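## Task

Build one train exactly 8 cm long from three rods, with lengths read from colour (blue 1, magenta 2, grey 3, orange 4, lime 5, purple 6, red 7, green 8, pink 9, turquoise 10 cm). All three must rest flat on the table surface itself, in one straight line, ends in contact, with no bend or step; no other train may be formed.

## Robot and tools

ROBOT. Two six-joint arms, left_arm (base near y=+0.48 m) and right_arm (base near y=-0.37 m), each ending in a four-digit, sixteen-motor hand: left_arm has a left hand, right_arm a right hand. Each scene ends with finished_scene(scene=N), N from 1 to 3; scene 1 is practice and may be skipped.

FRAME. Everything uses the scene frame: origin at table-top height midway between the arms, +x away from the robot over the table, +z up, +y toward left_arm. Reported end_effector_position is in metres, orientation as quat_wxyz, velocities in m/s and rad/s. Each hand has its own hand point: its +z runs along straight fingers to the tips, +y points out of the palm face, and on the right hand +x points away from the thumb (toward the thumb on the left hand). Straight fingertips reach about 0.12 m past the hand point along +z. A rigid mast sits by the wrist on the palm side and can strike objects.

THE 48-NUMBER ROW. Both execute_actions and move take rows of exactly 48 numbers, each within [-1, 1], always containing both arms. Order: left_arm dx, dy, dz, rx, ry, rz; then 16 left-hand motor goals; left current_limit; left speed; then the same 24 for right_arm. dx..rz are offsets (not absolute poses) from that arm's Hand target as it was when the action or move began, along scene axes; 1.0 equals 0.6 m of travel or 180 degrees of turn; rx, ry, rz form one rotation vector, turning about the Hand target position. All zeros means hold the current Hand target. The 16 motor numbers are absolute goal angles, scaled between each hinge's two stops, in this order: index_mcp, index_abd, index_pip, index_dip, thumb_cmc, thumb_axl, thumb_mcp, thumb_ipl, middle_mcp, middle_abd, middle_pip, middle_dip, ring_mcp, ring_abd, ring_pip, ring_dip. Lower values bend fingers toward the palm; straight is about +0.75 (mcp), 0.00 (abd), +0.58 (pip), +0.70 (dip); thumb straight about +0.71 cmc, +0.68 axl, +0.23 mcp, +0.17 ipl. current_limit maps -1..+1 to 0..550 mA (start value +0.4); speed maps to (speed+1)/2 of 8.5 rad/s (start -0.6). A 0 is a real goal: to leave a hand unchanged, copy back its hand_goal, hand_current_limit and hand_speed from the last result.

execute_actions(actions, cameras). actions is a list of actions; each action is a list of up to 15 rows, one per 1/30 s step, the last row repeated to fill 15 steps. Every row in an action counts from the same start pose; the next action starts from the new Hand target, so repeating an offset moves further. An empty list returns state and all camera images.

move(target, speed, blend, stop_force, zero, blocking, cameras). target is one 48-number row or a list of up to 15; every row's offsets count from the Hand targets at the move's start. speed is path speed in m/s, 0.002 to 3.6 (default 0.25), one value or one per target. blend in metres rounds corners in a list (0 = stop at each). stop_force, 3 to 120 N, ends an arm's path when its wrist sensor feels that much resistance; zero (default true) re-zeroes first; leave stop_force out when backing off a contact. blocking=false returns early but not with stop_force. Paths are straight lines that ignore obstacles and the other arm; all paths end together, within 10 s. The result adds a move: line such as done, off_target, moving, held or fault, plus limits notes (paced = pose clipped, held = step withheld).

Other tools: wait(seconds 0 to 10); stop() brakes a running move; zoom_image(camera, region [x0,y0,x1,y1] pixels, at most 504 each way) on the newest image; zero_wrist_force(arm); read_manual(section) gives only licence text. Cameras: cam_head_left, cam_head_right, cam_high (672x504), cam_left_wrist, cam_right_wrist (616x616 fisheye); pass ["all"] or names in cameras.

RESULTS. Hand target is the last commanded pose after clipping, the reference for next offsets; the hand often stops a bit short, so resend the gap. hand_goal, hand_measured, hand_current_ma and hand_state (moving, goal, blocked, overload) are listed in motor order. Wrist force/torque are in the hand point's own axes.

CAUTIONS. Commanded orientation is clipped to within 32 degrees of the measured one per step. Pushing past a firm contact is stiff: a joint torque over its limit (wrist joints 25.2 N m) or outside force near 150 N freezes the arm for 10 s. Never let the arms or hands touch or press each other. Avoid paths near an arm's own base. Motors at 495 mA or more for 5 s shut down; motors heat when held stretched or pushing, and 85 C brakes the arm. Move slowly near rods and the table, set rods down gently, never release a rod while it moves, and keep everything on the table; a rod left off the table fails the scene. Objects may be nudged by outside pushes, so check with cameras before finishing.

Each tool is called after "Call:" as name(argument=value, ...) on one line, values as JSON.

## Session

Call:
execute_actions(actions=[])

Scene clock: 0.00 s.
left_arm: end_effector_position=(+0.2076, +0.5232, +0.1827) hand_goal=(+0.754, +0.000, +0.576, +0.696, +0.714, +0.678, +0.226, +0.168, +0.754, +0.000, +0.576, +0.696, +0.754, +0.000, +0.576, +0.696) hand_measured=(+0.754, +0.000, +0.576, +0.696, +0.714, +0.678, +0.226, +0.168, +0.754, +0.000, +0.576, +0.696, +0.754, +0.000, +0.576, +0.696) hand_current_ma=(+0, +0, +0, +0, +0, +0, +0, +0, +0, +0, +0, +0, +0, +0, +0, +0) hand_state=(goal, goal, goal, goal, goal, goal, goal, goal, goal, goal, goal, goal, goal, goal, goal, goal) hand_current_limit=0.40 hand_speed=-0.60 end_effector_quat_wxyz=(-0.427, +0.730, -0.135, -0.516) | right_arm: end_effector_position=(+0.1232, -0.5970, +0.2186) hand_goal=(+0.754, +0.000, +0.576, +0.696, +0.714, +0.678, +0.226, +0.168, +0.754, +0.000, +0.576, +0.696, +0.754, +0.000, +0.576, +0.696) hand_measured=(+0.754, +0.000, +0.576, +0.696, +0.714, +0.678, +0.226, +0.168, +0.754, +0.000, +0.576, +0.696, +0.754, +0.000, +0.576, +0.696) hand_current_ma=(+0, +0, +0, +0, +0, +0, +0, +0, +0, +0, +0, +0, +0, +0, +0, +0) hand_state=(goal, goal, goal, goal, goal, goal, goal, goal, goal, goal, goal, goal, goal, goal, goal, goal) hand_current_limit=0.40 hand_speed=-0.60 end_effector_quat_wxyz=(-0.365, +0.045, +0.778, +0.510)
Joint positions: left_arm=[3.236 -1.893 -1.932 -2.276 2.534 1.213] | right_arm=[-1.397 -1.106 1.886 -1.015 -1.98 3.725]
Joint velocities: within noise
Joint torques (N m): no reading
Motor temperatures (°C): left_arm=[24 34 26 40 38 35] | right_arm=[36 29 32 35 35 38]
Wrist force (N): no reading
Wrist torque (N m): no reading
Wrist force, peak (N): no reading
Hand target: left_arm +0.2076, +0.5232, +0.1827; -0.427, +0.730, -0.135, -0.516 | right_arm +0.1232, -0.5970, +0.2186; -0.365, +0.045, +0.778, +0.510
camera_calibration:
cam_left_wrist: T_world_to_cam=[[0.0730403, 0.156061, 0.985043, -0.315393], [0.973589, -0.225373, -0.0364849, -0.140611], [0.216308, 0.961692, -0.168401, -0.39753], [0, 0, 0, 1]] pos_world=[0.245923, 0.399832, 0.238601]
cam_right_wrist: T_world_to_cam=[[0.804889, 0.591918, 0.0422848, 0.279981], [0.549706, -0.71685, -0.428894, -0.459447], [-0.223558, 0.368456, -0.902365, 0.563644], [0, 0, 0, 1]] pos_world=[0.153214, -0.702758, 0.29972]

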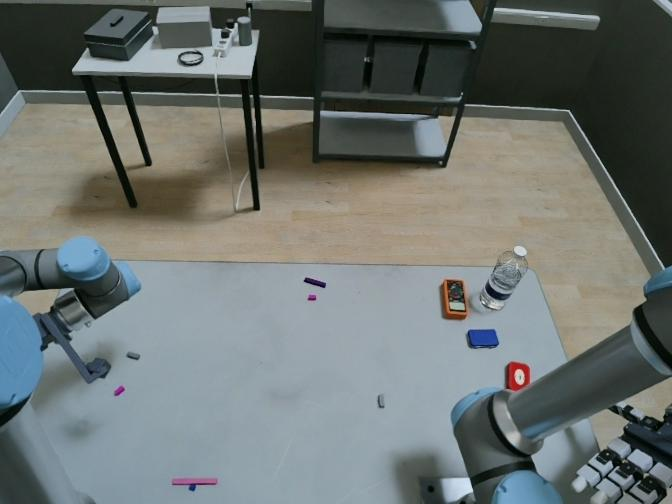

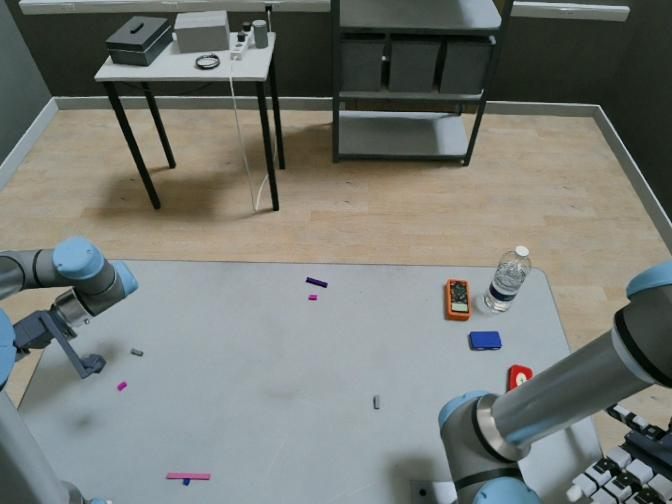

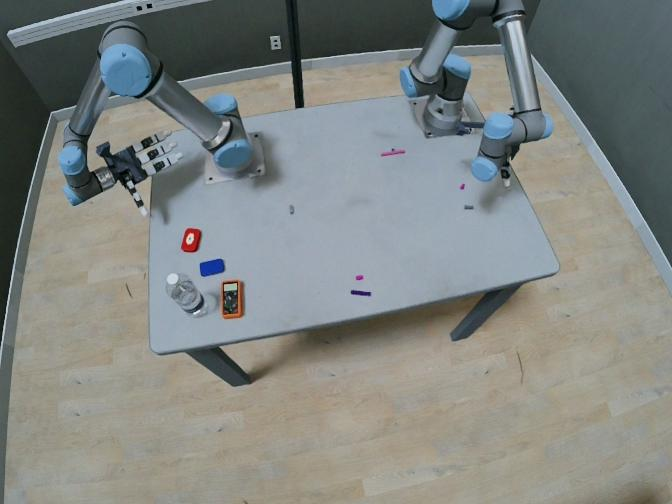

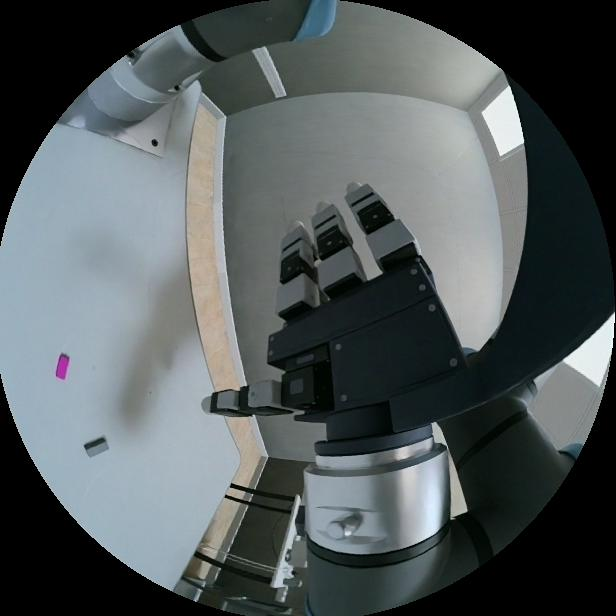

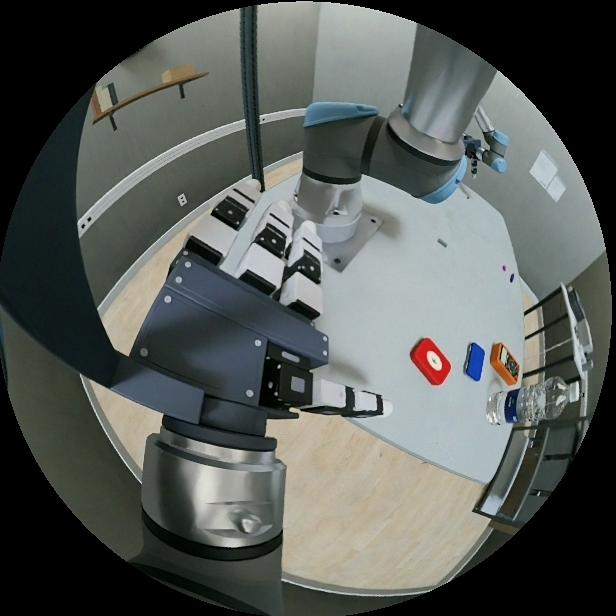

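Call:
zoom_image(camera="cam_high", region=[440, 170, 490, 220])

Call:
zoom_image(camera="cam_high", region=[270, 185, 320, 235])

Call:
zoom_image(camera="cam_head_left", region=[90, 330, 170, 410])

Call:
zoom_image(camera="cam_left_wrist", region=[30, 330, 150, 480])

Scaled by 10.080.

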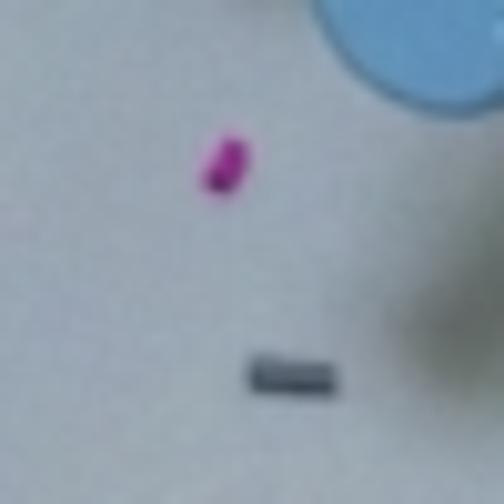

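Scaled by 10.080.

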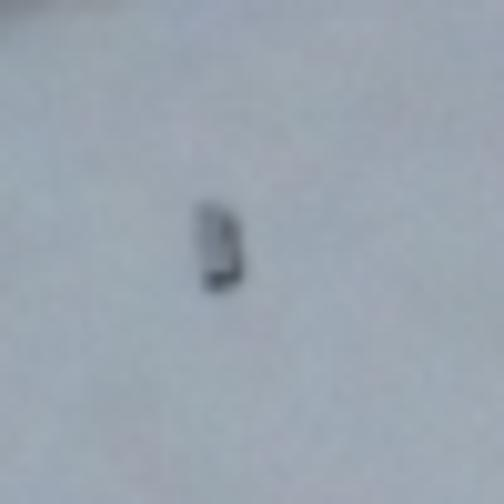

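Scaled by 6.300.

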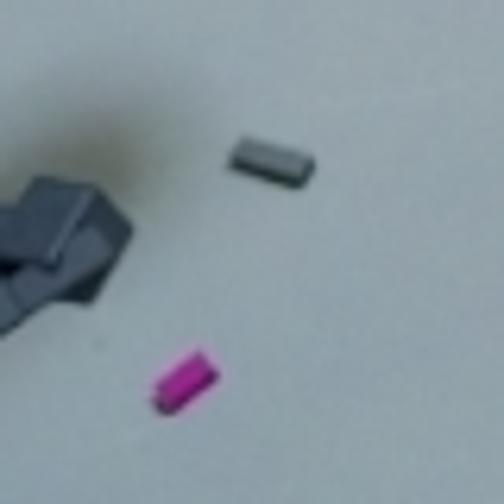

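Scaled by 3.360 from the camera's 616x616 image, which has a finer 880x880 frame.

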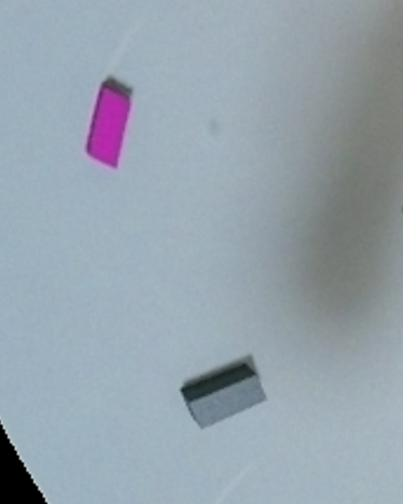

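Call:
move(target=[[0.1373,-0.172,0.1622,-0.1084,-0.4846,0.3348,0.754,0,0.576,0.696,0.714,0.678,0.226,0.168,0.754,0,0.576,0.696,0.98,0,0.98,0.98,0.4,-0.6,0,0,0,0,0,0,0.754,0,0.576,0.696,0.714,0.678,0.226,0.168,0.754,0,0.576,0.696,0.754,0,0.576,0.696,0.4,-0.6],[0.1893,-0.2210,-0.0462,-0.1084,-0.4846,0.3348,0.754,0,0.576,0.696,0.714,0.678,0.226,0.168,0.754,0,0.576,0.696,0.98,0,0.98,0.98,0.4,-0.6,0,0,0,0,0,0,0.754,0,0.576,0.696,0.714,0.678,0.226,0.168,0.754,0,0.576,0.696,0.754,0,0.576,0.696,0.4,-0.6]], cameras=["cam_left_wrist","cam_high"], speed=[0.4,0.2])

Call:
zoom_image(camera="cam_left_wrist", region=[240, 140, 360, 260])

Scene clock: 11.63 s.
left_arm: end_effector_position=(+0.3212, +0.3906, +0.1550) hand_goal=(+0.754, +0.000, +0.576, +0.696, +0.714, +0.678, +0.226, +0.168, +0.754, +0.000, +0.576, +0.696, +0.980, +0.000, +0.980, +0.980) hand_measured=(+0.750, +0.000, +0.576, +0.696, +0.712, +0.678, +0.224, +0.168, +0.750, +0.000, +0.576, +0.696, +0.968, +0.000, +0.976, +0.976) hand_current_ma=(-4, +1, +0, +0, -3, +0, -3, +0, -4, +0, +0, +0, -18, +0, -5, -3) hand_state=(goal, goal, goal, goal, goal, goal, goal, goal, goal, goal, goal, goal, goal, goal, goal, goal) hand_current_limit=0.40 hand_speed=-0.60 end_effector_quat_wxyz=(+0.000, +0.891, +0.454, +0.000) | right_arm: end_effector_position=(+0.1232, -0.5970, +0.2186) hand_goal=(+0.754, +0.000, +0.576, +0.696, +0.714, +0.678, +0.226, +0.168, +0.754, +0.000, +0.576, +0.696, +0.754, +0.000, +0.576, +0.696) hand_measured=(+0.760, +0.000, +0.576, +0.696, +0.718, +0.678, +0.226, +0.168, +0.760, +0.000, +0.576, +0.696, +0.758, +0.000, +0.576, +0.696) hand_current_ma=(+25, +0, +3, +0, +23, -4, -1, -2, +25, +0, +3, +0, +23, +0, +3, +0) hand_state=(goal, goal, goal, goal, goal, goal, goal, goal, goal, goal, goal, goal, goal, goal, goal, goal) hand_current_limit=0.40 hand_speed=-0.60 end_effector_quat_wxyz=(-0.365, +0.045, +0.778, +0.510)
Joint positions: left_arm=[3.387 -1.248 -2.516 -0.948 1.571 0.877] | right_arm=[-1.397 -1.106 1.886 -1.015 -1.98 3.725]
Joint torques (N m): left_arm=[-10.23 -3.39 11.73 4.42 2.29 -1.99] | right_arm=[-0.54 -36.96 -13.2 0.93 -0.16 -0.03]
Wrist force (N): left_arm=[0.1 -1.1 2.2] | right_arm=[-0.3 0.2 0.1]
Wrist torque (N m): left_arm=[-0.23 0.04 0.40] | right_arm=[0.02 0.04 -0.02]
Wrist force, peak (N): left_arm=[-0.1 -1.3 2.8] | right_arm=[0.3 0.4 0.3]
Hand target: left_arm +0.3212, +0.3906, +0.1549; +0.000, +0.891, +0.454, +0.001 | right_arm +0.1232, -0.5970, +0.2186; -0.365, +0.045, +0.778, +0.510
Off the commanded pose: left_arm 0.000 m, 0 deg | right_arm 0.000 m, 0 deg.
move: done
camera_calibration:
cam_left_wrist: T_world_to_cam=[[-0.961451, -0.273509, 0.0283664, 0.3726], [-0.146223, 0.595904, 0.789631, -0.371166], [-0.232875, 0.755044, -0.612926, -0.00534948], [0, 0, 0, 1]] pos_world=[0.302718, 0.327128, 0.279236]
Images, in order (width x height): cam_high 672x504, cam_left_wrist 616x616.

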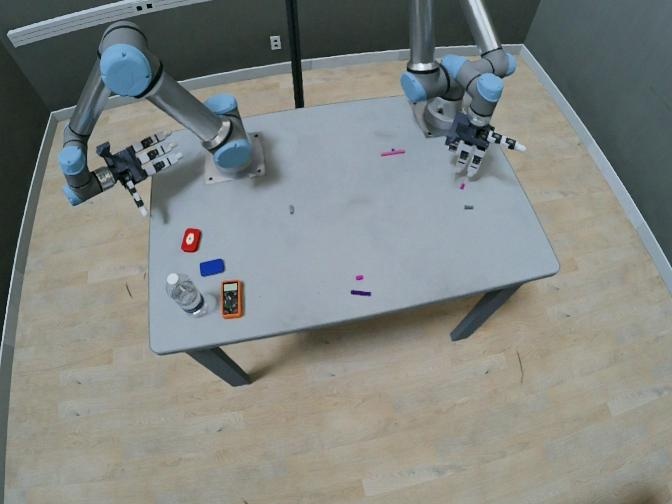

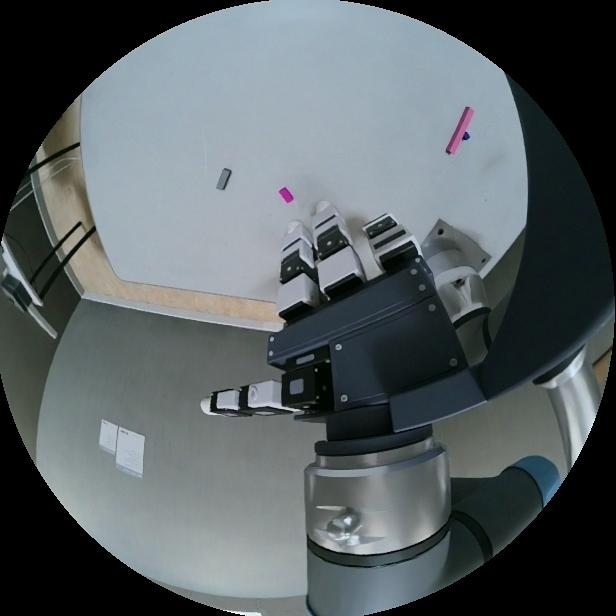

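Scaled by 4.200 from the camera's 616x616 image, which has a finer 880x880 frame.

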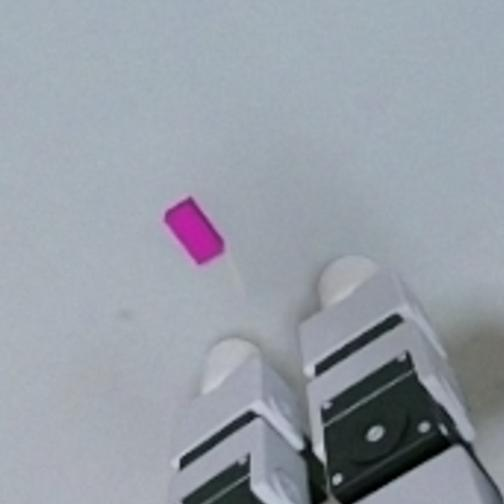

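Call:
move(target=[[0.0482,-0.0298,0,0,0,-0.0333,0.754,0,0.576,0.696,0.714,0.678,0.226,0.168,0.754,0,0.576,0.696,0.98,0,0.98,0.98,0.4,-0.6,0,0,0,0,0,0,0.754,0,0.576,0.696,0.714,0.678,0.226,0.168,0.754,0,0.576,0.696,0.754,0,0.576,0.696,0.4,-0.6],[0.0482,-0.0298,-0.045,0,0,-0.0333,0.754,0,0.576,0.696,0.714,0.678,0.226,0.168,0.754,0,0.576,0.696,0.98,0,0.98,0.98,0.4,-0.6,0,0,0,0,0,0,0.754,0,0.576,0.696,0.714,0.678,0.226,0.168,0.754,0,0.576,0.696,0.754,0,0.576,0.696,0.4,-0.6]], cameras=[], speed=0.1, blend=[0.005,0])

Call:
move(target=[0,0,-0.03,0,0,0,0.754,0,0.576,0.696,0.714,0.678,0.226,0.168,0.754,0,0.576,0.696,0.98,0,0.98,0.98,0.4,-0.6,0,0,0,0,0,0,0.754,0,0.576,0.696,0.714,0.678,0.226,0.168,0.754,0,0.576,0.696,0.754,0,0.576,0.696,0.4,-0.6], cameras=["cam_left_wrist"], speed=0.01, stop_force=3)

Call:
zoom_image(camera="cam_left_wrist", region=[260, 170, 340, 250])

Scene clock: 14.80 s.
left_arm: end_effector_position=(+0.3501, +0.3728, +0.1280) hand_goal=(+0.754, +0.000, +0.576, +0.696, +0.714, +0.678, +0.226, +0.168, +0.754, +0.000, +0.576, +0.696, +0.980, +0.000, +0.980, +0.980) hand_measured=(+0.750, +0.000, +0.576, +0.696, +0.712, +0.678, +0.224, +0.168, +0.750, +0.000, +0.576, +0.696, +0.968, +0.000, +0.976, +0.976) hand_current_ma=(-4, +1, +0, +0, -2, +0, -3, +0, -4, +0, +0, +0, -18, +0, -5, -3) hand_state=(goal, goal, goal, goal, goal, goal, goal, goal, goal, goal, goal, goal, goal, goal, goal, goal) hand_current_limit=0.40 hand_speed=-0.60 end_effector_quat_wxyz=(+0.000, +0.914, +0.407, +0.000) | right_arm: end_effector_position=(+0.1232, -0.5970, +0.2186) hand_goal=(+0.754, +0.000, +0.576, +0.696, +0.714, +0.678, +0.226, +0.168, +0.754, +0.000, +0.576, +0.696, +0.754, +0.000, +0.576, +0.696) hand_measured=(+0.760, +0.000, +0.576, +0.696, +0.718, +0.678, +0.226, +0.168, +0.760, +0.000, +0.576, +0.696, +0.758, +0.000, +0.576, +0.696) hand_current_ma=(+25, +0, +3, +0, +23, -4, -1, -2, +25, +0, +3, +0, +23, +0, +3, +0) hand_state=(goal, goal, goal, goal, goal, goal, goal, goal, goal, goal, goal, goal, goal, goal, goal, goal) hand_current_limit=0.40 hand_speed=-0.60 end_effector_quat_wxyz=(-0.365, +0.045, +0.778, +0.510)
Joint positions: left_arm=[3.332 -1.428 -2.484 -0.8 1.571 0.927] | right_arm=[-1.397 -1.106 1.886 -1.015 -1.98 3.725]
Joint torques (N m): left_arm=[-10.27 1.5 9.95 4.51 1.8 -1.52] | right_arm=[-0.35 -36.66 -13.3 0.75 -0.03 0.17]
Wrist force (N): left_arm=[0.1 -1.0 2.0] | right_arm=[-0.3 -0.1 0.1]
Wrist torque (N m): left_arm=[-0.24 0.04 0.32] | right_arm=[-0.02 0.05 -0.02]
Wrist force, peak (N): left_arm=[0.2 -1.2 2.6] | right_arm=[0.5 -0.2 0.1]
Hand target: left_arm +0.3501, +0.3728, +0.1279; +0.000, +0.914, +0.407, +0.000 | right_arm +0.1232, -0.5970, +0.2186; -0.365, +0.045, +0.778, +0.510
Off the commanded pose: left_arm 0.000 m, 0 deg | right_arm 0.000 m, 0 deg.
move: done
No camera images: "cameras" was empty.

Scene clock: 16.50 s.
left_arm: end_effector_position=(+0.3501, +0.3728, +0.1232) hand_goal=(+0.754, +0.000, +0.576, +0.696, +0.714, +0.678, +0.226, +0.168, +0.754, +0.000, +0.576, +0.696, +0.980, +0.000, +0.980, +0.980) hand_measured=(+0.752, +0.000, +0.576, +0.696, +0.712, +0.678, +0.224, +0.168, +0.750, +0.000, +0.576, +0.696, +0.968, +0.000, +0.976, +0.976) hand_current_ma=(-3, +0, +0, +0, -2, +0, -3, +0, -3, +0, +0, +0, -18, +0, -5, -3) hand_state=(goal, goal, goal, goal, goal, goal, goal, goal, goal, goal, goal, goal, goal, goal, goal, goal) hand_current_limit=0.40 hand_speed=-0.60 end_effector_quat_wxyz=(+0.000, +0.914, +0.407, +0.000) | right_arm: end_effector_position=(+0.1232, -0.5970, +0.2186) hand_goal=(+0.754, +0.000, +0.576, +0.696, +0.714, +0.678, +0.226, +0.168, +0.754, +0.000, +0.576, +0.696, +0.754, +0.000, +0.576, +0.696) hand_measured=(+0.760, +0.000, +0.576, +0.696, +0.718, +0.678, +0.226, +0.168, +0.760, +0.000, +0.576, +0.696, +0.758, +0.000, +0.576, +0.696) hand_current_ma=(+25, +0, +3, +0, +23, -4, -1, -2, +25, +0, +3, +0, +23, +0, +3, +0) hand_state=(goal, goal, goal, goal, goal, goal, goal, goal, goal, goal, goal, goal, goal, goal, goal, goal) hand_current_limit=0.40 hand_speed=-0.60 end_effector_quat_wxyz=(-0.365, +0.045, +0.778, +0.510)
Joint positions: left_arm=[3.332 -1.441 -2.491 -0.78 1.571 0.927] | right_arm=[-1.397 -1.106 1.886 -1.015 -1.98 3.725]
Joint torques (N m): left_arm=[-9.76 16.57 26.15 0.68 0.87 -1.28] | right_arm=[-0.51 -36.48 -13.15 0.79 -0.05 0.08]
Wrist force (N): left_arm=[0.3 -1.2 -2.6] | right_arm=[-0.2 0.1 0.0]
Wrist torque (N m): left_arm=[0.07 0.06 0.34] | right_arm=[0.00 0.03 -0.01]
Wrist force, peak (N): left_arm=[0.2 -1.3 -11.3] | right_arm=[0.1 0.4 -0.1]
Hand target: left_arm +0.3501, +0.3728, +0.1232; +0.000, +0.914, +0.407, +0.000 (not the last commanded pose) | right_arm +0.1232, -0.5970, +0.2186; -0.365, +0.045, +0.778, +0.510
Off the commanded pose: left_arm 0.013 m, 0 deg | right_arm 0.000 m, 0 deg.
move: contact (left_arm)
camera_calibration:
cam_left_wrist: T_world_to_cam=[[-0.984755, -0.171619, 0.0283539, 0.366659], [-0.0832104, 0.607923, 0.789624, -0.357768], [-0.152751, 0.775227, -0.612936, -0.0400855], [0, 0, 0, 1]] pos_world=[0.325176, 0.311496, 0.247536]
Images, in order (width x height): cam_left_wrist 616x616.

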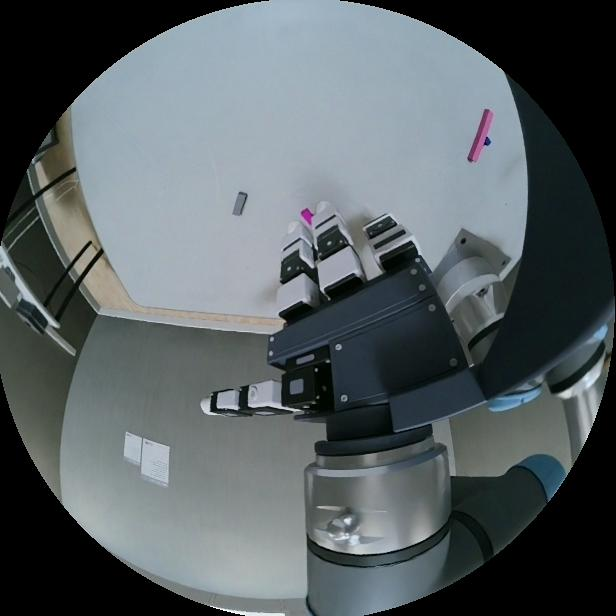

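Scaled by 6.300 from the camera's 616x616 image, which has a finer 880x880 frame.

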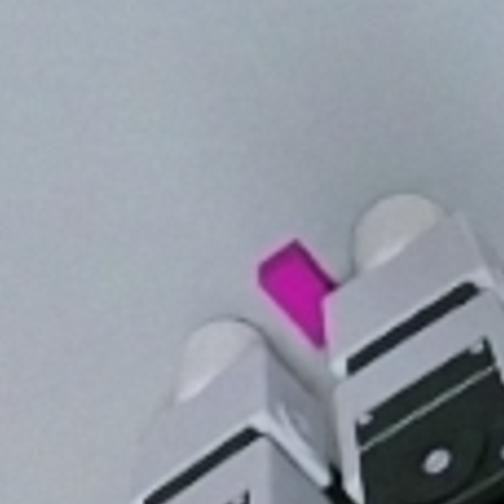

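Call:
move(target=[[0,0,0.0043,0,0,0,0.754,0,0.576,0.696,0.714,0.678,0.226,0.168,0.754,0,0.576,0.696,0.98,0,0.98,0.98,0.4,-0.95,0,0,0,0,0,0,0.754,0,0.576,0.696,0.714,0.678,0.226,0.168,0.754,0,0.576,0.696,0.754,0,0.576,0.696,0.4,-0.6],[0,0,0.0044,0,0,0,0.754,-0.14,0.576,0.696,0.714,0.678,0.226,0.168,0.754,0.14,0.576,0.696,0.98,0,0.98,0.98,0.4,-0.95,0,0,0,0,0,0,0.754,0,0.576,0.696,0.714,0.678,0.226,0.168,0.754,0,0.576,0.696,0.754,0,0.576,0.696,0.4,-0.6],[0,0,0.04,0,0,0,0.754,-0.14,0.576,0.696,0.714,0.678,0.226,0.168,0.754,0.14,0.576,0.696,0.98,0,0.98,0.98,0.4,-0.95,0,0,0,0,0,0,0.754,0,0.576,0.696,0.714,0.678,0.226,0.168,0.754,0,0.576,0.696,0.754,0,0.576,0.696,0.4,-0.6],[0.0388,0.0212,0.0547,0,0,-0.3667,0.754,-0.14,0.576,0.696,0.714,0.678,0.226,0.168,0.754,0.14,0.576,0.696,0.98,0,0.98,0.98,0.4,-0.95,0,0,0,0,0,0,0.754,0,0.576,0.696,0.714,0.678,0.226,0.168,0.754,0,0.576,0.696,0.754,0,0.576,0.696,0.4,-0.6]], cameras=["cam_left_wrist"], speed=[0.1,0.1,0.1,0.35], blend=[0,0,0.01,0])

Call:
zoom_image(camera="cam_left_wrist", region=[240, 150, 330, 240])

Call:
zoom_image(camera="cam_left_wrist", region=[285, 190, 335, 240])

Scene clock: 22.30 s.
left_arm: end_effector_position=(+0.3734, +0.3855, +0.1561) hand_goal=(+0.754, -0.140, +0.576, +0.696, +0.714, +0.678, +0.226, +0.168, +0.754, +0.140, +0.576, +0.696, +0.980, +0.000, +0.980, +0.980) hand_measured=(+0.752, -0.086, +0.576, +0.696, +0.712, +0.678, +0.224, +0.168, +0.750, +0.090, +0.576, +0.696, +0.968, +0.000, +0.976, +0.976) hand_current_ma=(-3, +117, +0, +0, -2, +0, -3, +0, -3, -106, +0, +0, -18, +0, -5, -3) hand_state=(goal, blocked, goal, goal, goal, goal, goal, goal, goal, blocked, goal, goal, goal, goal, goal, goal) hand_current_limit=0.40 hand_speed=-0.95 end_effector_quat_wxyz=(+0.000, +0.988, -0.156, +0.000) | right_arm: end_effector_position=(+0.1232, -0.5970, +0.2186) hand_goal=(+0.754, +0.000, +0.576, +0.696, +0.714, +0.678, +0.226, +0.168, +0.754, +0.000, +0.576, +0.696, +0.754, +0.000, +0.576, +0.696) hand_measured=(+0.760, +0.000, +0.576, +0.696, +0.718, +0.678, +0.226, +0.168, +0.760, +0.000, +0.576, +0.696, +0.758, +0.000, +0.576, +0.696) hand_current_ma=(+25, +0, +3, +0, +23, -4, -1, -2, +25, +0, +3, +0, +23, +0, +3, +0) hand_state=(goal, goal, goal, goal, goal, goal, goal, goal, goal, goal, goal, goal, goal, goal, goal, goal) hand_current_limit=0.40 hand_speed=-0.60 end_effector_quat_wxyz=(-0.365, +0.045, +0.778, +0.510)
Joint positions: left_arm=[3.423 -1.626 -2.202 -0.884 1.57 2.17] | right_arm=[-1.397 -1.106 1.886 -1.015 -1.98 3.725]
Joint torques (N m): left_arm=[-9.94 10.93 26.86 1.16 -2.16 1.96] | right_arm=[-0.26 -36.64 -12.96 0.82 -0.02 0.14]
Wrist force (N): left_arm=[0.6 -1.1 2.2] | right_arm=[-0.1 -0.1 0.0]
Wrist torque (N m): left_arm=[-0.28 -0.05 0.38] | right_arm=[-0.02 0.01 0.00]
Wrist force, peak (N): left_arm=[0.4 -1.2 -2.9] | right_arm=[0.5 0.1 0.3]
Hand target: left_arm +0.3734, +0.3855, +0.1561; +0.000, +0.988, -0.157, +0.000 | right_arm +0.1232, -0.5970, +0.2186; -0.365, +0.045, +0.778, +0.510
Off the commanded pose: left_arm 0.000 m, 0 deg | right_arm 0.000 m, 0 deg.
move: done
camera_calibration:
cam_left_wrist: T_world_to_cam=[[-0.557468, 0.829714, 0.0283633, -0.154769], [0.521447, 0.323357, 0.789641, -0.50558], [0.646005, 0.45499, -0.612913, -0.201138], [0, 0, 0, 1]] pos_world=[0.307291, 0.383412, 0.280336]
Images, in order (width x height): cam_left_wrist 616x616.

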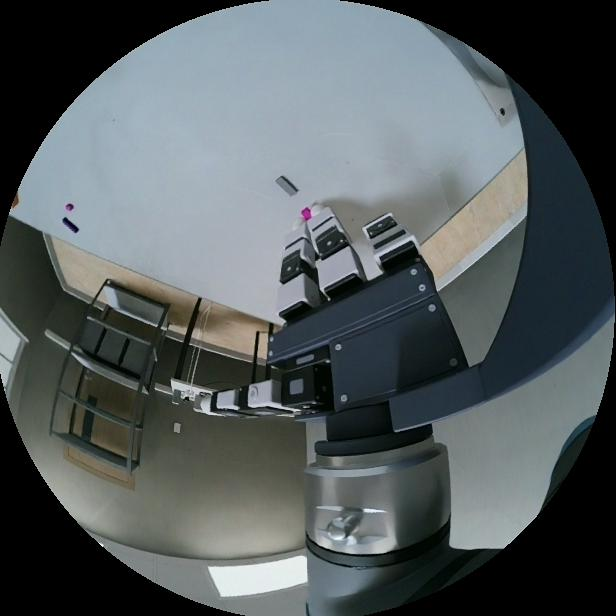

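Scaled by 5.600 from the camera's 616x616 image, which has a finer 880x880 frame.

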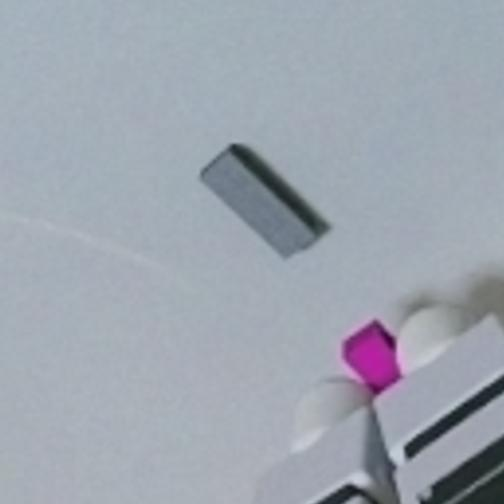

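Scaled by 10.080 from the camera's 616x616 image, which has a finer 880x880 frame.

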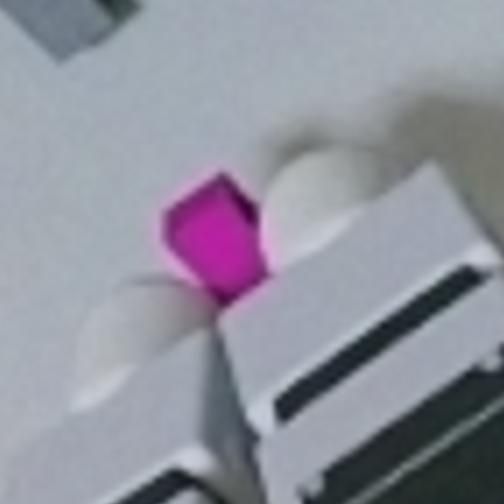

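Call:
move(target=[[-0.0008,-0.0155,-0.02,0,0,0.0056,0.754,-0.14,0.576,0.696,0.714,0.678,0.226,0.168,0.754,0.14,0.576,0.696,0.98,0,0.98,0.98,0.4,-0.95,0,0,0,0,0,0,0.754,0,0.576,0.696,0.714,0.678,0.226,0.168,0.754,0,0.576,0.696,0.754,0,0.576,0.696,0.4,-0.6],[-0.0008,-0.0155,-0.0505,0,0,0.0056,0.754,-0.14,0.576,0.696,0.714,0.678,0.226,0.168,0.754,0.14,0.576,0.696,0.98,0,0.98,0.98,0.4,-0.95,0,0,0,0,0,0,0.754,0,0.576,0.696,0.714,0.678,0.226,0.168,0.754,0,0.576,0.696,0.754,0,0.576,0.696,0.4,-0.6]], cameras=["cam_left_wrist"], speed=[0.1,0.05], blend=[0.005,0])

Call:
zoom_image(camera="cam_left_wrist", region=[270, 175, 320, 225])

Scene clock: 25.47 s.
left_arm: end_effector_position=(+0.3729, +0.3762, +0.1259) hand_goal=(+0.754, -0.140, +0.576, +0.696, +0.714, +0.678, +0.226, +0.168, +0.754, +0.140, +0.576, +0.696, +0.980, +0.000, +0.980, +0.980) hand_measured=(+0.752, -0.086, +0.576, +0.696, +0.712, +0.678, +0.224, +0.168, +0.750, +0.090, +0.576, +0.696, +0.970, +0.000, +0.976, +0.976) hand_current_ma=(-2, +115, +0, +0, -2, +0, -3, +0, -3, -106, +0, +0, -17, +0, -5, -3) hand_state=(goal, blocked, goal, goal, goal, goal, goal, goal, goal, blocked, goal, goal, goal, goal, goal, goal) hand_current_limit=0.40 hand_speed=-0.95 end_effector_quat_wxyz=(+0.000, +0.989, -0.148, +0.000) | right_arm: end_effector_position=(+0.1232, -0.5970, +0.2186) hand_goal=(+0.754, +0.000, +0.576, +0.696, +0.714, +0.678, +0.226, +0.168, +0.754, +0.000, +0.576, +0.696, +0.754, +0.000, +0.576, +0.696) hand_measured=(+0.760, +0.000, +0.576, +0.696, +0.718, +0.678, +0.226, +0.168, +0.760, +0.000, +0.576, +0.696, +0.758, +0.000, +0.576, +0.696) hand_current_ma=(+25, +0, +3, +0, +23, -4, -1, -2, +25, +0, +3, +0, +23, +0, +3, +0) hand_state=(goal, goal, goal, goal, goal, goal, goal, goal, goal, goal, goal, goal, goal, goal, goal, goal) hand_current_limit=0.40 hand_speed=-0.60 end_effector_quat_wxyz=(-0.365, +0.045, +0.778, +0.510)
Joint positions: left_arm=[3.403 -1.682 -2.243 -0.787 1.57 2.133] | right_arm=[-1.397 -1.106 1.886 -1.015 -1.98 3.725]
Joint torques (N m): left_arm=[-10.96 10.62 8.38 4.15 1.8 -2.2] | right_arm=[-0.08 -36.01 -12.59 0.81 -0.13 0.01]
Wrist force (N): left_arm=[0.1 -1.0 1.3] | right_arm=[-0.1 0.3 0.2]
Wrist torque (N m): left_arm=[-0.21 -0.03 0.41] | right_arm=[0.02 0.02 0.00]
Wrist force, peak (N): left_arm=[0.4 -1.1 2.7] | right_arm=[-0.3 0.0 0.5]
Hand target: left_arm +0.3729, +0.3762, +0.1258; +0.000, +0.989, -0.148, +0.000 | right_arm +0.1232, -0.5970, +0.2186; -0.365, +0.045, +0.778, +0.510
Off the commanded pose: left_arm 0.000 m, 0 deg | right_arm 0.000 m, 0 deg.
move: done
camera_calibration:
cam_left_wrist: T_world_to_cam=[[-0.571712, 0.819962, 0.0284132, -0.13744], [0.51582, 0.332289, 0.789629, -0.479725], [0.638024, 0.466097, -0.612927, -0.216295], [0, 0, 0, 1]] pos_world=[0.306877, 0.372917, 0.250136]
Images, in order (width x height): cam_left_wrist 616x616.

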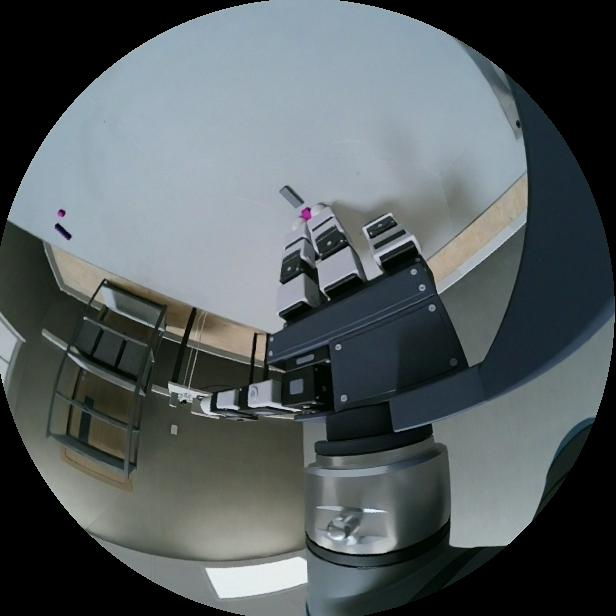

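Scaled by 10.080 from the camera's 616x616 image, which has a finer 880x880 frame.

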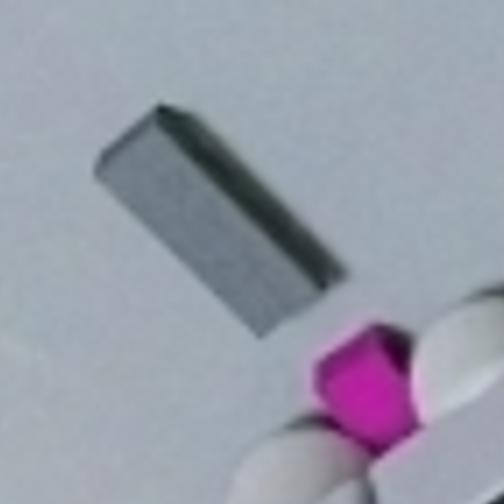

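Call:
move(target=[[-0.0080,-0.0263,0,0,0,0,0.754,-0.14,0.576,0.696,0.714,0.678,0.226,0.168,0.754,0.14,0.576,0.696,0.98,0,0.98,0.98,0.4,-0.95,0,0,0,0,0,0,0.754,0,0.576,0.696,0.714,0.678,0.226,0.168,0.754,0,0.576,0.696,0.754,0,0.576,0.696,0.4,-0.6],[-0.0080,-0.0263,0,0,0,0,0.754,0,0.576,0.696,0.714,0.678,0.226,0.168,0.754,0,0.576,0.696,0.98,0,0.98,0.98,0.4,-0.95,0,0,0,0,0,0,0.754,0,0.576,0.696,0.714,0.678,0.226,0.168,0.754,0,0.576,0.696,0.754,0,0.576,0.696,0.4,-0.6],[-0.0080,-0.0263,0.04,0,0,0,0.754,0,0.576,0.696,0.714,0.678,0.226,0.168,0.754,0,0.576,0.696,0.98,0,0.98,0.98,0.4,-0.95,0,0,0,0,0,0,0.754,0,0.576,0.696,0.714,0.678,0.226,0.168,0.754,0,0.576,0.696,0.754,0,0.576,0.696,0.4,-0.6],[0.0163,0.0534,0.05,0,0,0,0.754,0,0.576,0.696,0.714,0.678,0.226,0.168,0.754,0,0.576,0.696,0.98,0,0.98,0.98,0.4,-0.95,0,0,0,0,0,0,0.754,0,0.576,0.696,0.714,0.678,0.226,0.168,0.754,0,0.576,0.696,0.754,0,0.576,0.696,0.4,-0.6]], cameras=["cam_left_wrist","cam_high"], speed=[0.03,0.05,0.1,0.15], blend=[0,0,0.01,0])

Call:
zoom_image(camera="cam_left_wrist", region=[250, 140, 320, 210])

Call:
zoom_image(camera="cam_left_wrist", region=[265, 160, 305, 200])

Scene clock: 30.13 s.
left_arm: end_effector_position=(+0.3827, +0.4080, +0.1557) hand_goal=(+0.754, +0.000, +0.576, +0.696, +0.714, +0.678, +0.226, +0.168, +0.754, +0.000, +0.576, +0.696, +0.980, +0.000, +0.980, +0.980) hand_measured=(+0.754, -0.004, +0.578, +0.698, +0.712, +0.678, +0.224, +0.168, +0.754, +0.002, +0.578, +0.698, +0.970, +0.000, +0.976, +0.976) hand_current_ma=(+0, -2, +2, +3, -2, +0, -3, +0, +0, +2, +2, +2, -17, +0, -5, -3) hand_state=(goal, goal, goal, goal, goal, goal, goal, goal, goal, goal, goal, goal, goal, goal, goal, goal) hand_current_limit=0.40 hand_speed=-0.95 end_effector_quat_wxyz=(+0.000, +0.989, -0.148, +0.000) | right_arm: end_effector_position=(+0.1232, -0.5970, +0.2186) hand_goal=(+0.754, +0.000, +0.576, +0.696, +0.714, +0.678, +0.226, +0.168, +0.754, +0.000, +0.576, +0.696, +0.754, +0.000, +0.576, +0.696) hand_measured=(+0.760, +0.000, +0.576, +0.696, +0.718, +0.678, +0.226, +0.168, +0.760, +0.000, +0.576, +0.696, +0.758, +0.000, +0.576, +0.696) hand_current_ma=(+25, +0, +3, +0, +23, -4, -1, -2, +25, +0, +3, +0, +23, +0, +3, +0) hand_state=(goal, goal, goal, goal, goal, goal, goal, goal, goal, goal, goal, goal, goal, goal, goal, goal) hand_current_limit=0.40 hand_speed=-0.60 end_effector_quat_wxyz=(-0.365, +0.045, +0.778, +0.510)
Joint positions: left_arm=[3.468 -1.645 -2.182 -0.885 1.57 2.197] | right_arm=[-1.397 -1.106 1.886 -1.015 -1.98 3.725]
Joint torques (N m): left_arm=[8.33 10.99 29.1 1.51 -2.22 1.79] | right_arm=[0.22 -37.22 -13.28 0.78 0 0.24]
Wrist force (N): left_arm=[0.3 -1.1 2.1] | right_arm=[-0.1 0.3 0.1]
Wrist torque (N m): left_arm=[-0.26 -0.02 0.37] | right_arm=[0.04 0.02 0.01]
Wrist force, peak (N): left_arm=[0.1 -3.0 -2.6] | right_arm=[-0.2 0.5 0.1]
Hand target: left_arm +0.3827, +0.4082, +0.1558; +0.000, +0.989, -0.148, +0.000 | right_arm +0.1232, -0.5970, +0.2186; -0.365, +0.045, +0.778, +0.510
Off the commanded pose: left_arm 0.000 m, 0 deg | right_arm 0.000 m, 0 deg.
move: done
camera_calibration:
cam_left_wrist: T_world_to_cam=[[-0.571712, 0.819962, 0.0284132, -0.1589], [0.51582, 0.332289, 0.789629, -0.518938], [0.638024, 0.466097, -0.612927, -0.219026], [0, 0, 0, 1]] pos_world=[0.316577, 0.404817, 0.280036]
Images, in order (width x height): cam_high 672x504, cam_left_wrist 616x616.

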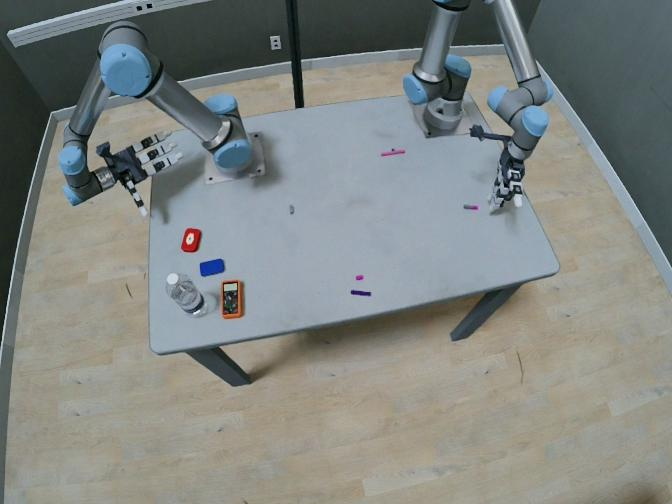

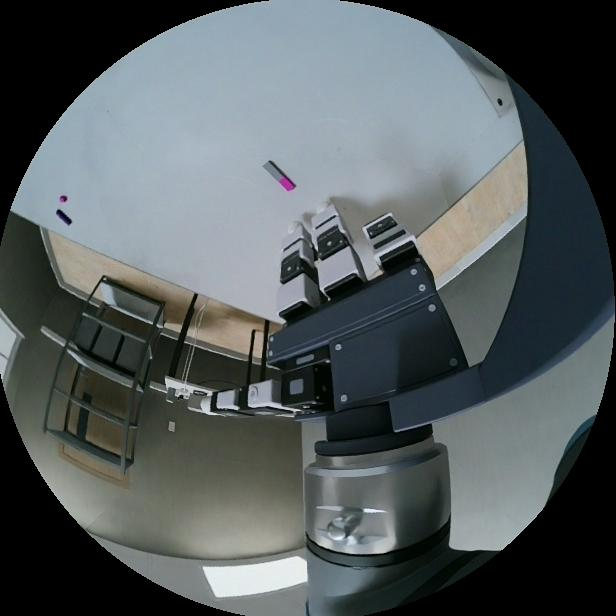

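Scaled by 7.200 from the camera's 616x616 image, which has a finer 880x880 frame.

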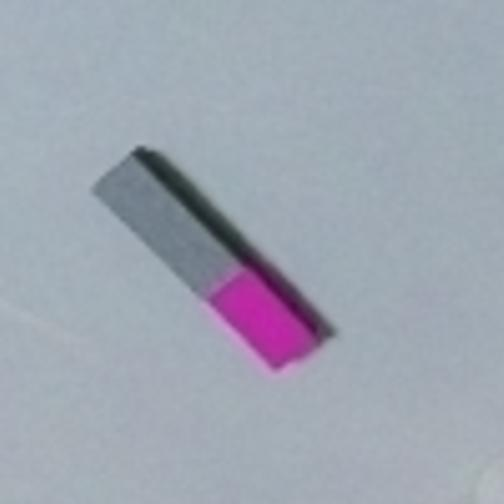

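Scaled by 12.600 from the camera's 616x616 image, which has a finer 880x880 frame.

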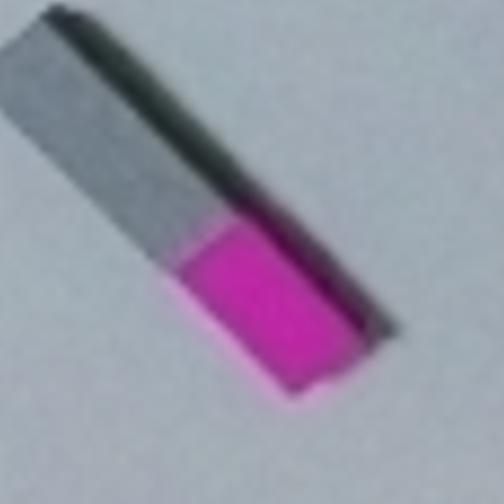

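Call:
move(target=[-0.2517,-0.965,0,0,0,-0.4167,0.754,0,0.576,0.696,0.714,0.678,0.226,0.168,0.754,0,0.576,0.696,0.98,0,0.98,0.98,0.4,-0.95,0,0,0,0,0,0,0.754,0,0.576,0.696,0.714,0.678,0.226,0.168,0.754,0,0.576,0.696,0.754,0,0.576,0.696,0.4,-0.6], cameras=["cam_left_wrist","cam_high"], speed=0.45)

Call:
zoom_image(camera="cam_left_wrist", region=[240, 140, 340, 240])

Scene clock: 33.70 s.
left_arm: end_effector_position=(+0.2317, -0.1707, +0.1558) hand_goal=(+0.754, +0.000, +0.576, +0.696, +0.714, +0.678, +0.226, +0.168, +0.754, +0.000, +0.576, +0.696, +0.980, +0.000, +0.980, +0.980) hand_measured=(+0.754, -0.002, +0.578, +0.698, +0.712, +0.678, +0.224, +0.168, +0.754, +0.002, +0.578, +0.698, +0.970, +0.000, +0.976, +0.976) hand_current_ma=(+0, -2, +2, +3, -1, +0, -3, +0, +0, +2, +2, +2, -16, +0, -5, -3) hand_state=(goal, goal, goal, goal, goal, goal, goal, goal, goal, goal, goal, goal, goal, goal, goal, goal) hand_current_limit=0.40 hand_speed=-0.95 end_effector_quat_wxyz=(+0.001, +0.695, -0.719, +0.000) | right_arm: end_effector_position=(+0.1232, -0.5970, +0.2186) hand_goal=(+0.754, +0.000, +0.576, +0.696, +0.714, +0.678, +0.226, +0.168, +0.754, +0.000, +0.576, +0.696, +0.754, +0.000, +0.576, +0.696) hand_measured=(+0.760, +0.000, +0.576, +0.696, +0.718, +0.678, +0.226, +0.168, +0.760, +0.000, +0.576, +0.696, +0.758, +0.000, +0.576, +0.696) hand_current_ma=(+25, +0, +3, +0, +23, -4, -1, -2, +25, +0, +3, +0, +23, +0, +3, +0) hand_state=(goal, goal, goal, goal, goal, goal, goal, goal, goal, goal, goal, goal, goal, goal, goal, goal) hand_current_limit=0.40 hand_speed=-0.60 end_effector_quat_wxyz=(-0.365, +0.045, +0.778, +0.510)
Joint positions: left_arm=[2.297 -2.255 -1.29 -1.168 1.57 2.335] | right_arm=[-1.397 -1.106 1.886 -1.015 -1.98 3.725]
Joint torques (N m): left_arm=[-9.95 36.75 32.12 0.97 2.23 2.02] | right_arm=[0.39 -36.42 -13.44 0.67 -0.2 0.36]
Wrist force (N): left_arm=[0.2 -1.1 2.2] | right_arm=[-0.2 -0.1 -0.2]
Wrist torque (N m): left_arm=[-0.26 0.01 0.35] | right_arm=[-0.01 0.02 -0.01]
Wrist force, peak (N): left_arm=[-0.2 -2.8 2.5] | right_arm=[0.1 0.3 0.4]
Hand target: left_arm +0.2317, -0.1708, +0.1558; +0.001, +0.695, -0.719, +0.000 | right_arm +0.1232, -0.5970, +0.2186; -0.365, +0.045, +0.778, +0.510
Off the commanded pose: left_arm 0.000 m, 0 deg | right_arm 0.000 m, 0 deg.
move: done
camera_calibration:
cam_left_wrist: T_world_to_cam=[[0.64406, 0.76445, 0.0283425, -0.0617564], [0.454443, -0.412153, 0.78969, -0.361651], [0.61536, -0.495728, -0.612851, -0.0119218], [0, 0, 0, 1]] pos_world=[0.211461, -0.107756, 0.280036]
Images, in order (width x height): cam_high 672x504, cam_left_wrist 616x616.

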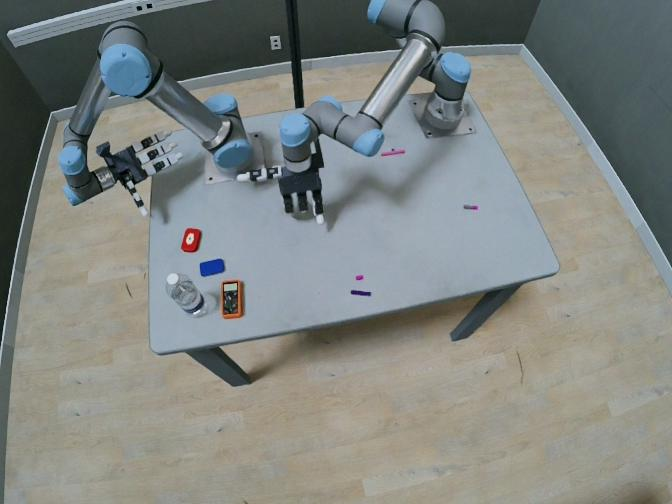

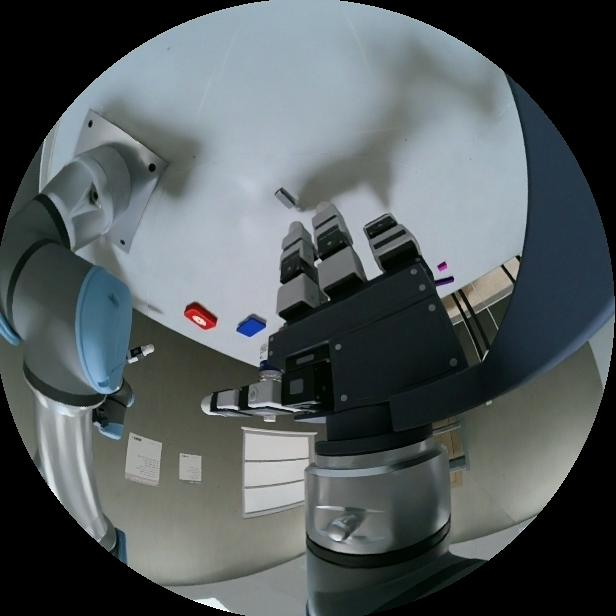

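Scaled by 5.040 from the camera's 616x616 image, which has a finer 880x880 frame.

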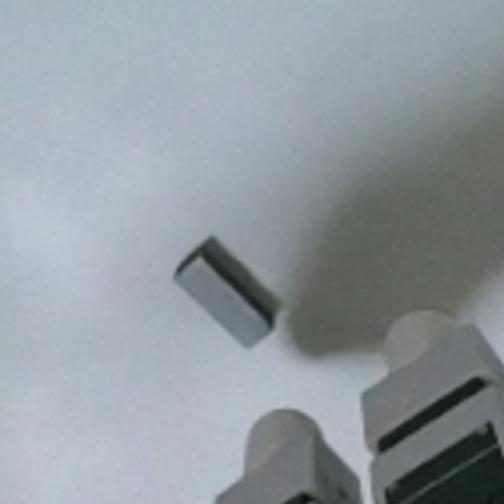

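Call:
move(target=[[-0.052,-0.0268,0,0,0,0.005,0.754,0,0.576,0.696,0.714,0.678,0.226,0.168,0.754,0,0.576,0.696,0.98,0,0.98,0.98,0.4,-0.95,0,0,0,0,0,0,0.754,0,0.576,0.696,0.714,0.678,0.226,0.168,0.754,0,0.576,0.696,0.754,0,0.576,0.696,0.4,-0.6]], speed=0.2, cameras=["cam_left_wrist"])

Call:
zoom_image(camera="cam_left_wrist", region=[220, 140, 380, 300])

Scene clock: 37.50 s.
left_arm: end_effector_position=(+0.2007, -0.1868, +0.1558) hand_goal=(+0.754, +0.000, +0.576, +0.696, +0.714, +0.678, +0.226, +0.168, +0.754, +0.000, +0.576, +0.696, +0.980, +0.000, +0.980, +0.980) hand_measured=(+0.754, -0.002, +0.578, +0.698, +0.712, +0.678, +0.224, +0.168, +0.754, +0.002, +0.578, +0.698, +0.970, +0.000, +0.976, +0.976) hand_current_ma=(+0, -2, +2, +3, -1, +0, -3, +0, +0, +2, +2, +2, -16, +0, -5, -3) hand_state=(goal, goal, goal, goal, goal, goal, goal, goal, goal, goal, goal, goal, goal, goal, goal, goal) hand_current_limit=0.40 hand_speed=-0.95 end_effector_quat_wxyz=(+0.001, +0.700, -0.714, +0.000) | right_arm: end_effector_position=(+0.1232, -0.5970, +0.2186) hand_goal=(+0.754, +0.000, +0.576, +0.696, +0.714, +0.678, +0.226, +0.168, +0.754, +0.000, +0.576, +0.696, +0.754, +0.000, +0.576, +0.696) hand_measured=(+0.760, +0.000, +0.576, +0.696, +0.718, +0.678, +0.226, +0.168, +0.760, +0.000, +0.576, +0.696, +0.758, +0.000, +0.576, +0.696) hand_current_ma=(+25, +0, +3, +0, +23, -4, -1, -2, +25, +0, +3, +0, +23, +0, +3, +0) hand_state=(goal, goal, goal, goal, goal, goal, goal, goal, goal, goal, goal, goal, goal, goal, goal, goal) hand_current_limit=0.40 hand_speed=-0.60 end_effector_quat_wxyz=(-0.365, +0.045, +0.778, +0.510)
Joint positions: left_arm=[2.251 -2.248 -1.301 -1.163 1.57 2.274] | right_arm=[-1.397 -1.106 1.886 -1.015 -1.98 3.725]
Joint torques (N m): left_arm=[-8.64 52.87 14.42 4.22 -1.47 -2.1] | right_arm=[-0.09 -36.45 -12.69 0.69 -0.13 0.42]
Wrist force (N): left_arm=[0.6 -1.1 1.9] | right_arm=[-0.2 -0.2 0.2]
Wrist torque (N m): left_arm=[-0.26 -0.06 0.45] | right_arm=[-0.05 0.03 -0.02]
Wrist force, peak (N): left_arm=[0.4 -1.4 2.4] | right_arm=[-0.5 0.1 0.2]
Hand target: left_arm +0.2005, -0.1869, +0.1558; +0.001, +0.700, -0.714, +0.000 | right_arm +0.1232, -0.5970, +0.2186; -0.365, +0.045, +0.778, +0.510
Off the commanded pose: left_arm 0.000 m, 0 deg | right_arm 0.000 m, 0 deg.
move: done
camera_calibration:
cam_left_wrist: T_world_to_cam=[[0.632112, 0.774358, 0.0283544, -0.0252494], [0.460853, -0.40511, 0.789621, -0.354119], [0.622936, -0.486062, -0.61294, -0.000488775], [0, 0, 0, 1]] pos_world=[0.179462, -0.124143, 0.280036]
Images, in order (width x height): cam_left_wrist 616x616.

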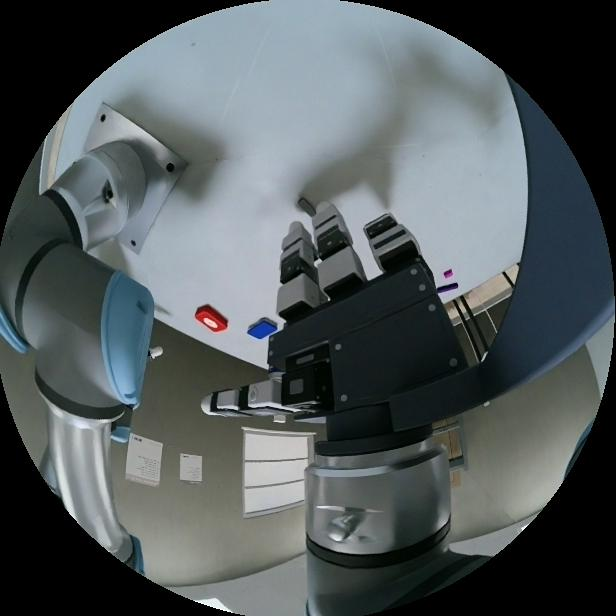

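Scaled by 3.150 from the camera's 616x616 image, which has a finer 880x880 frame.

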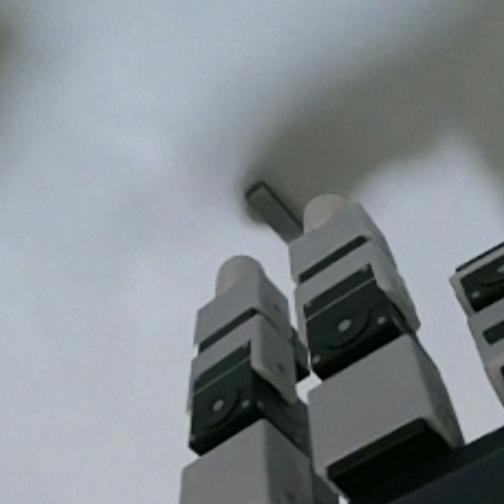

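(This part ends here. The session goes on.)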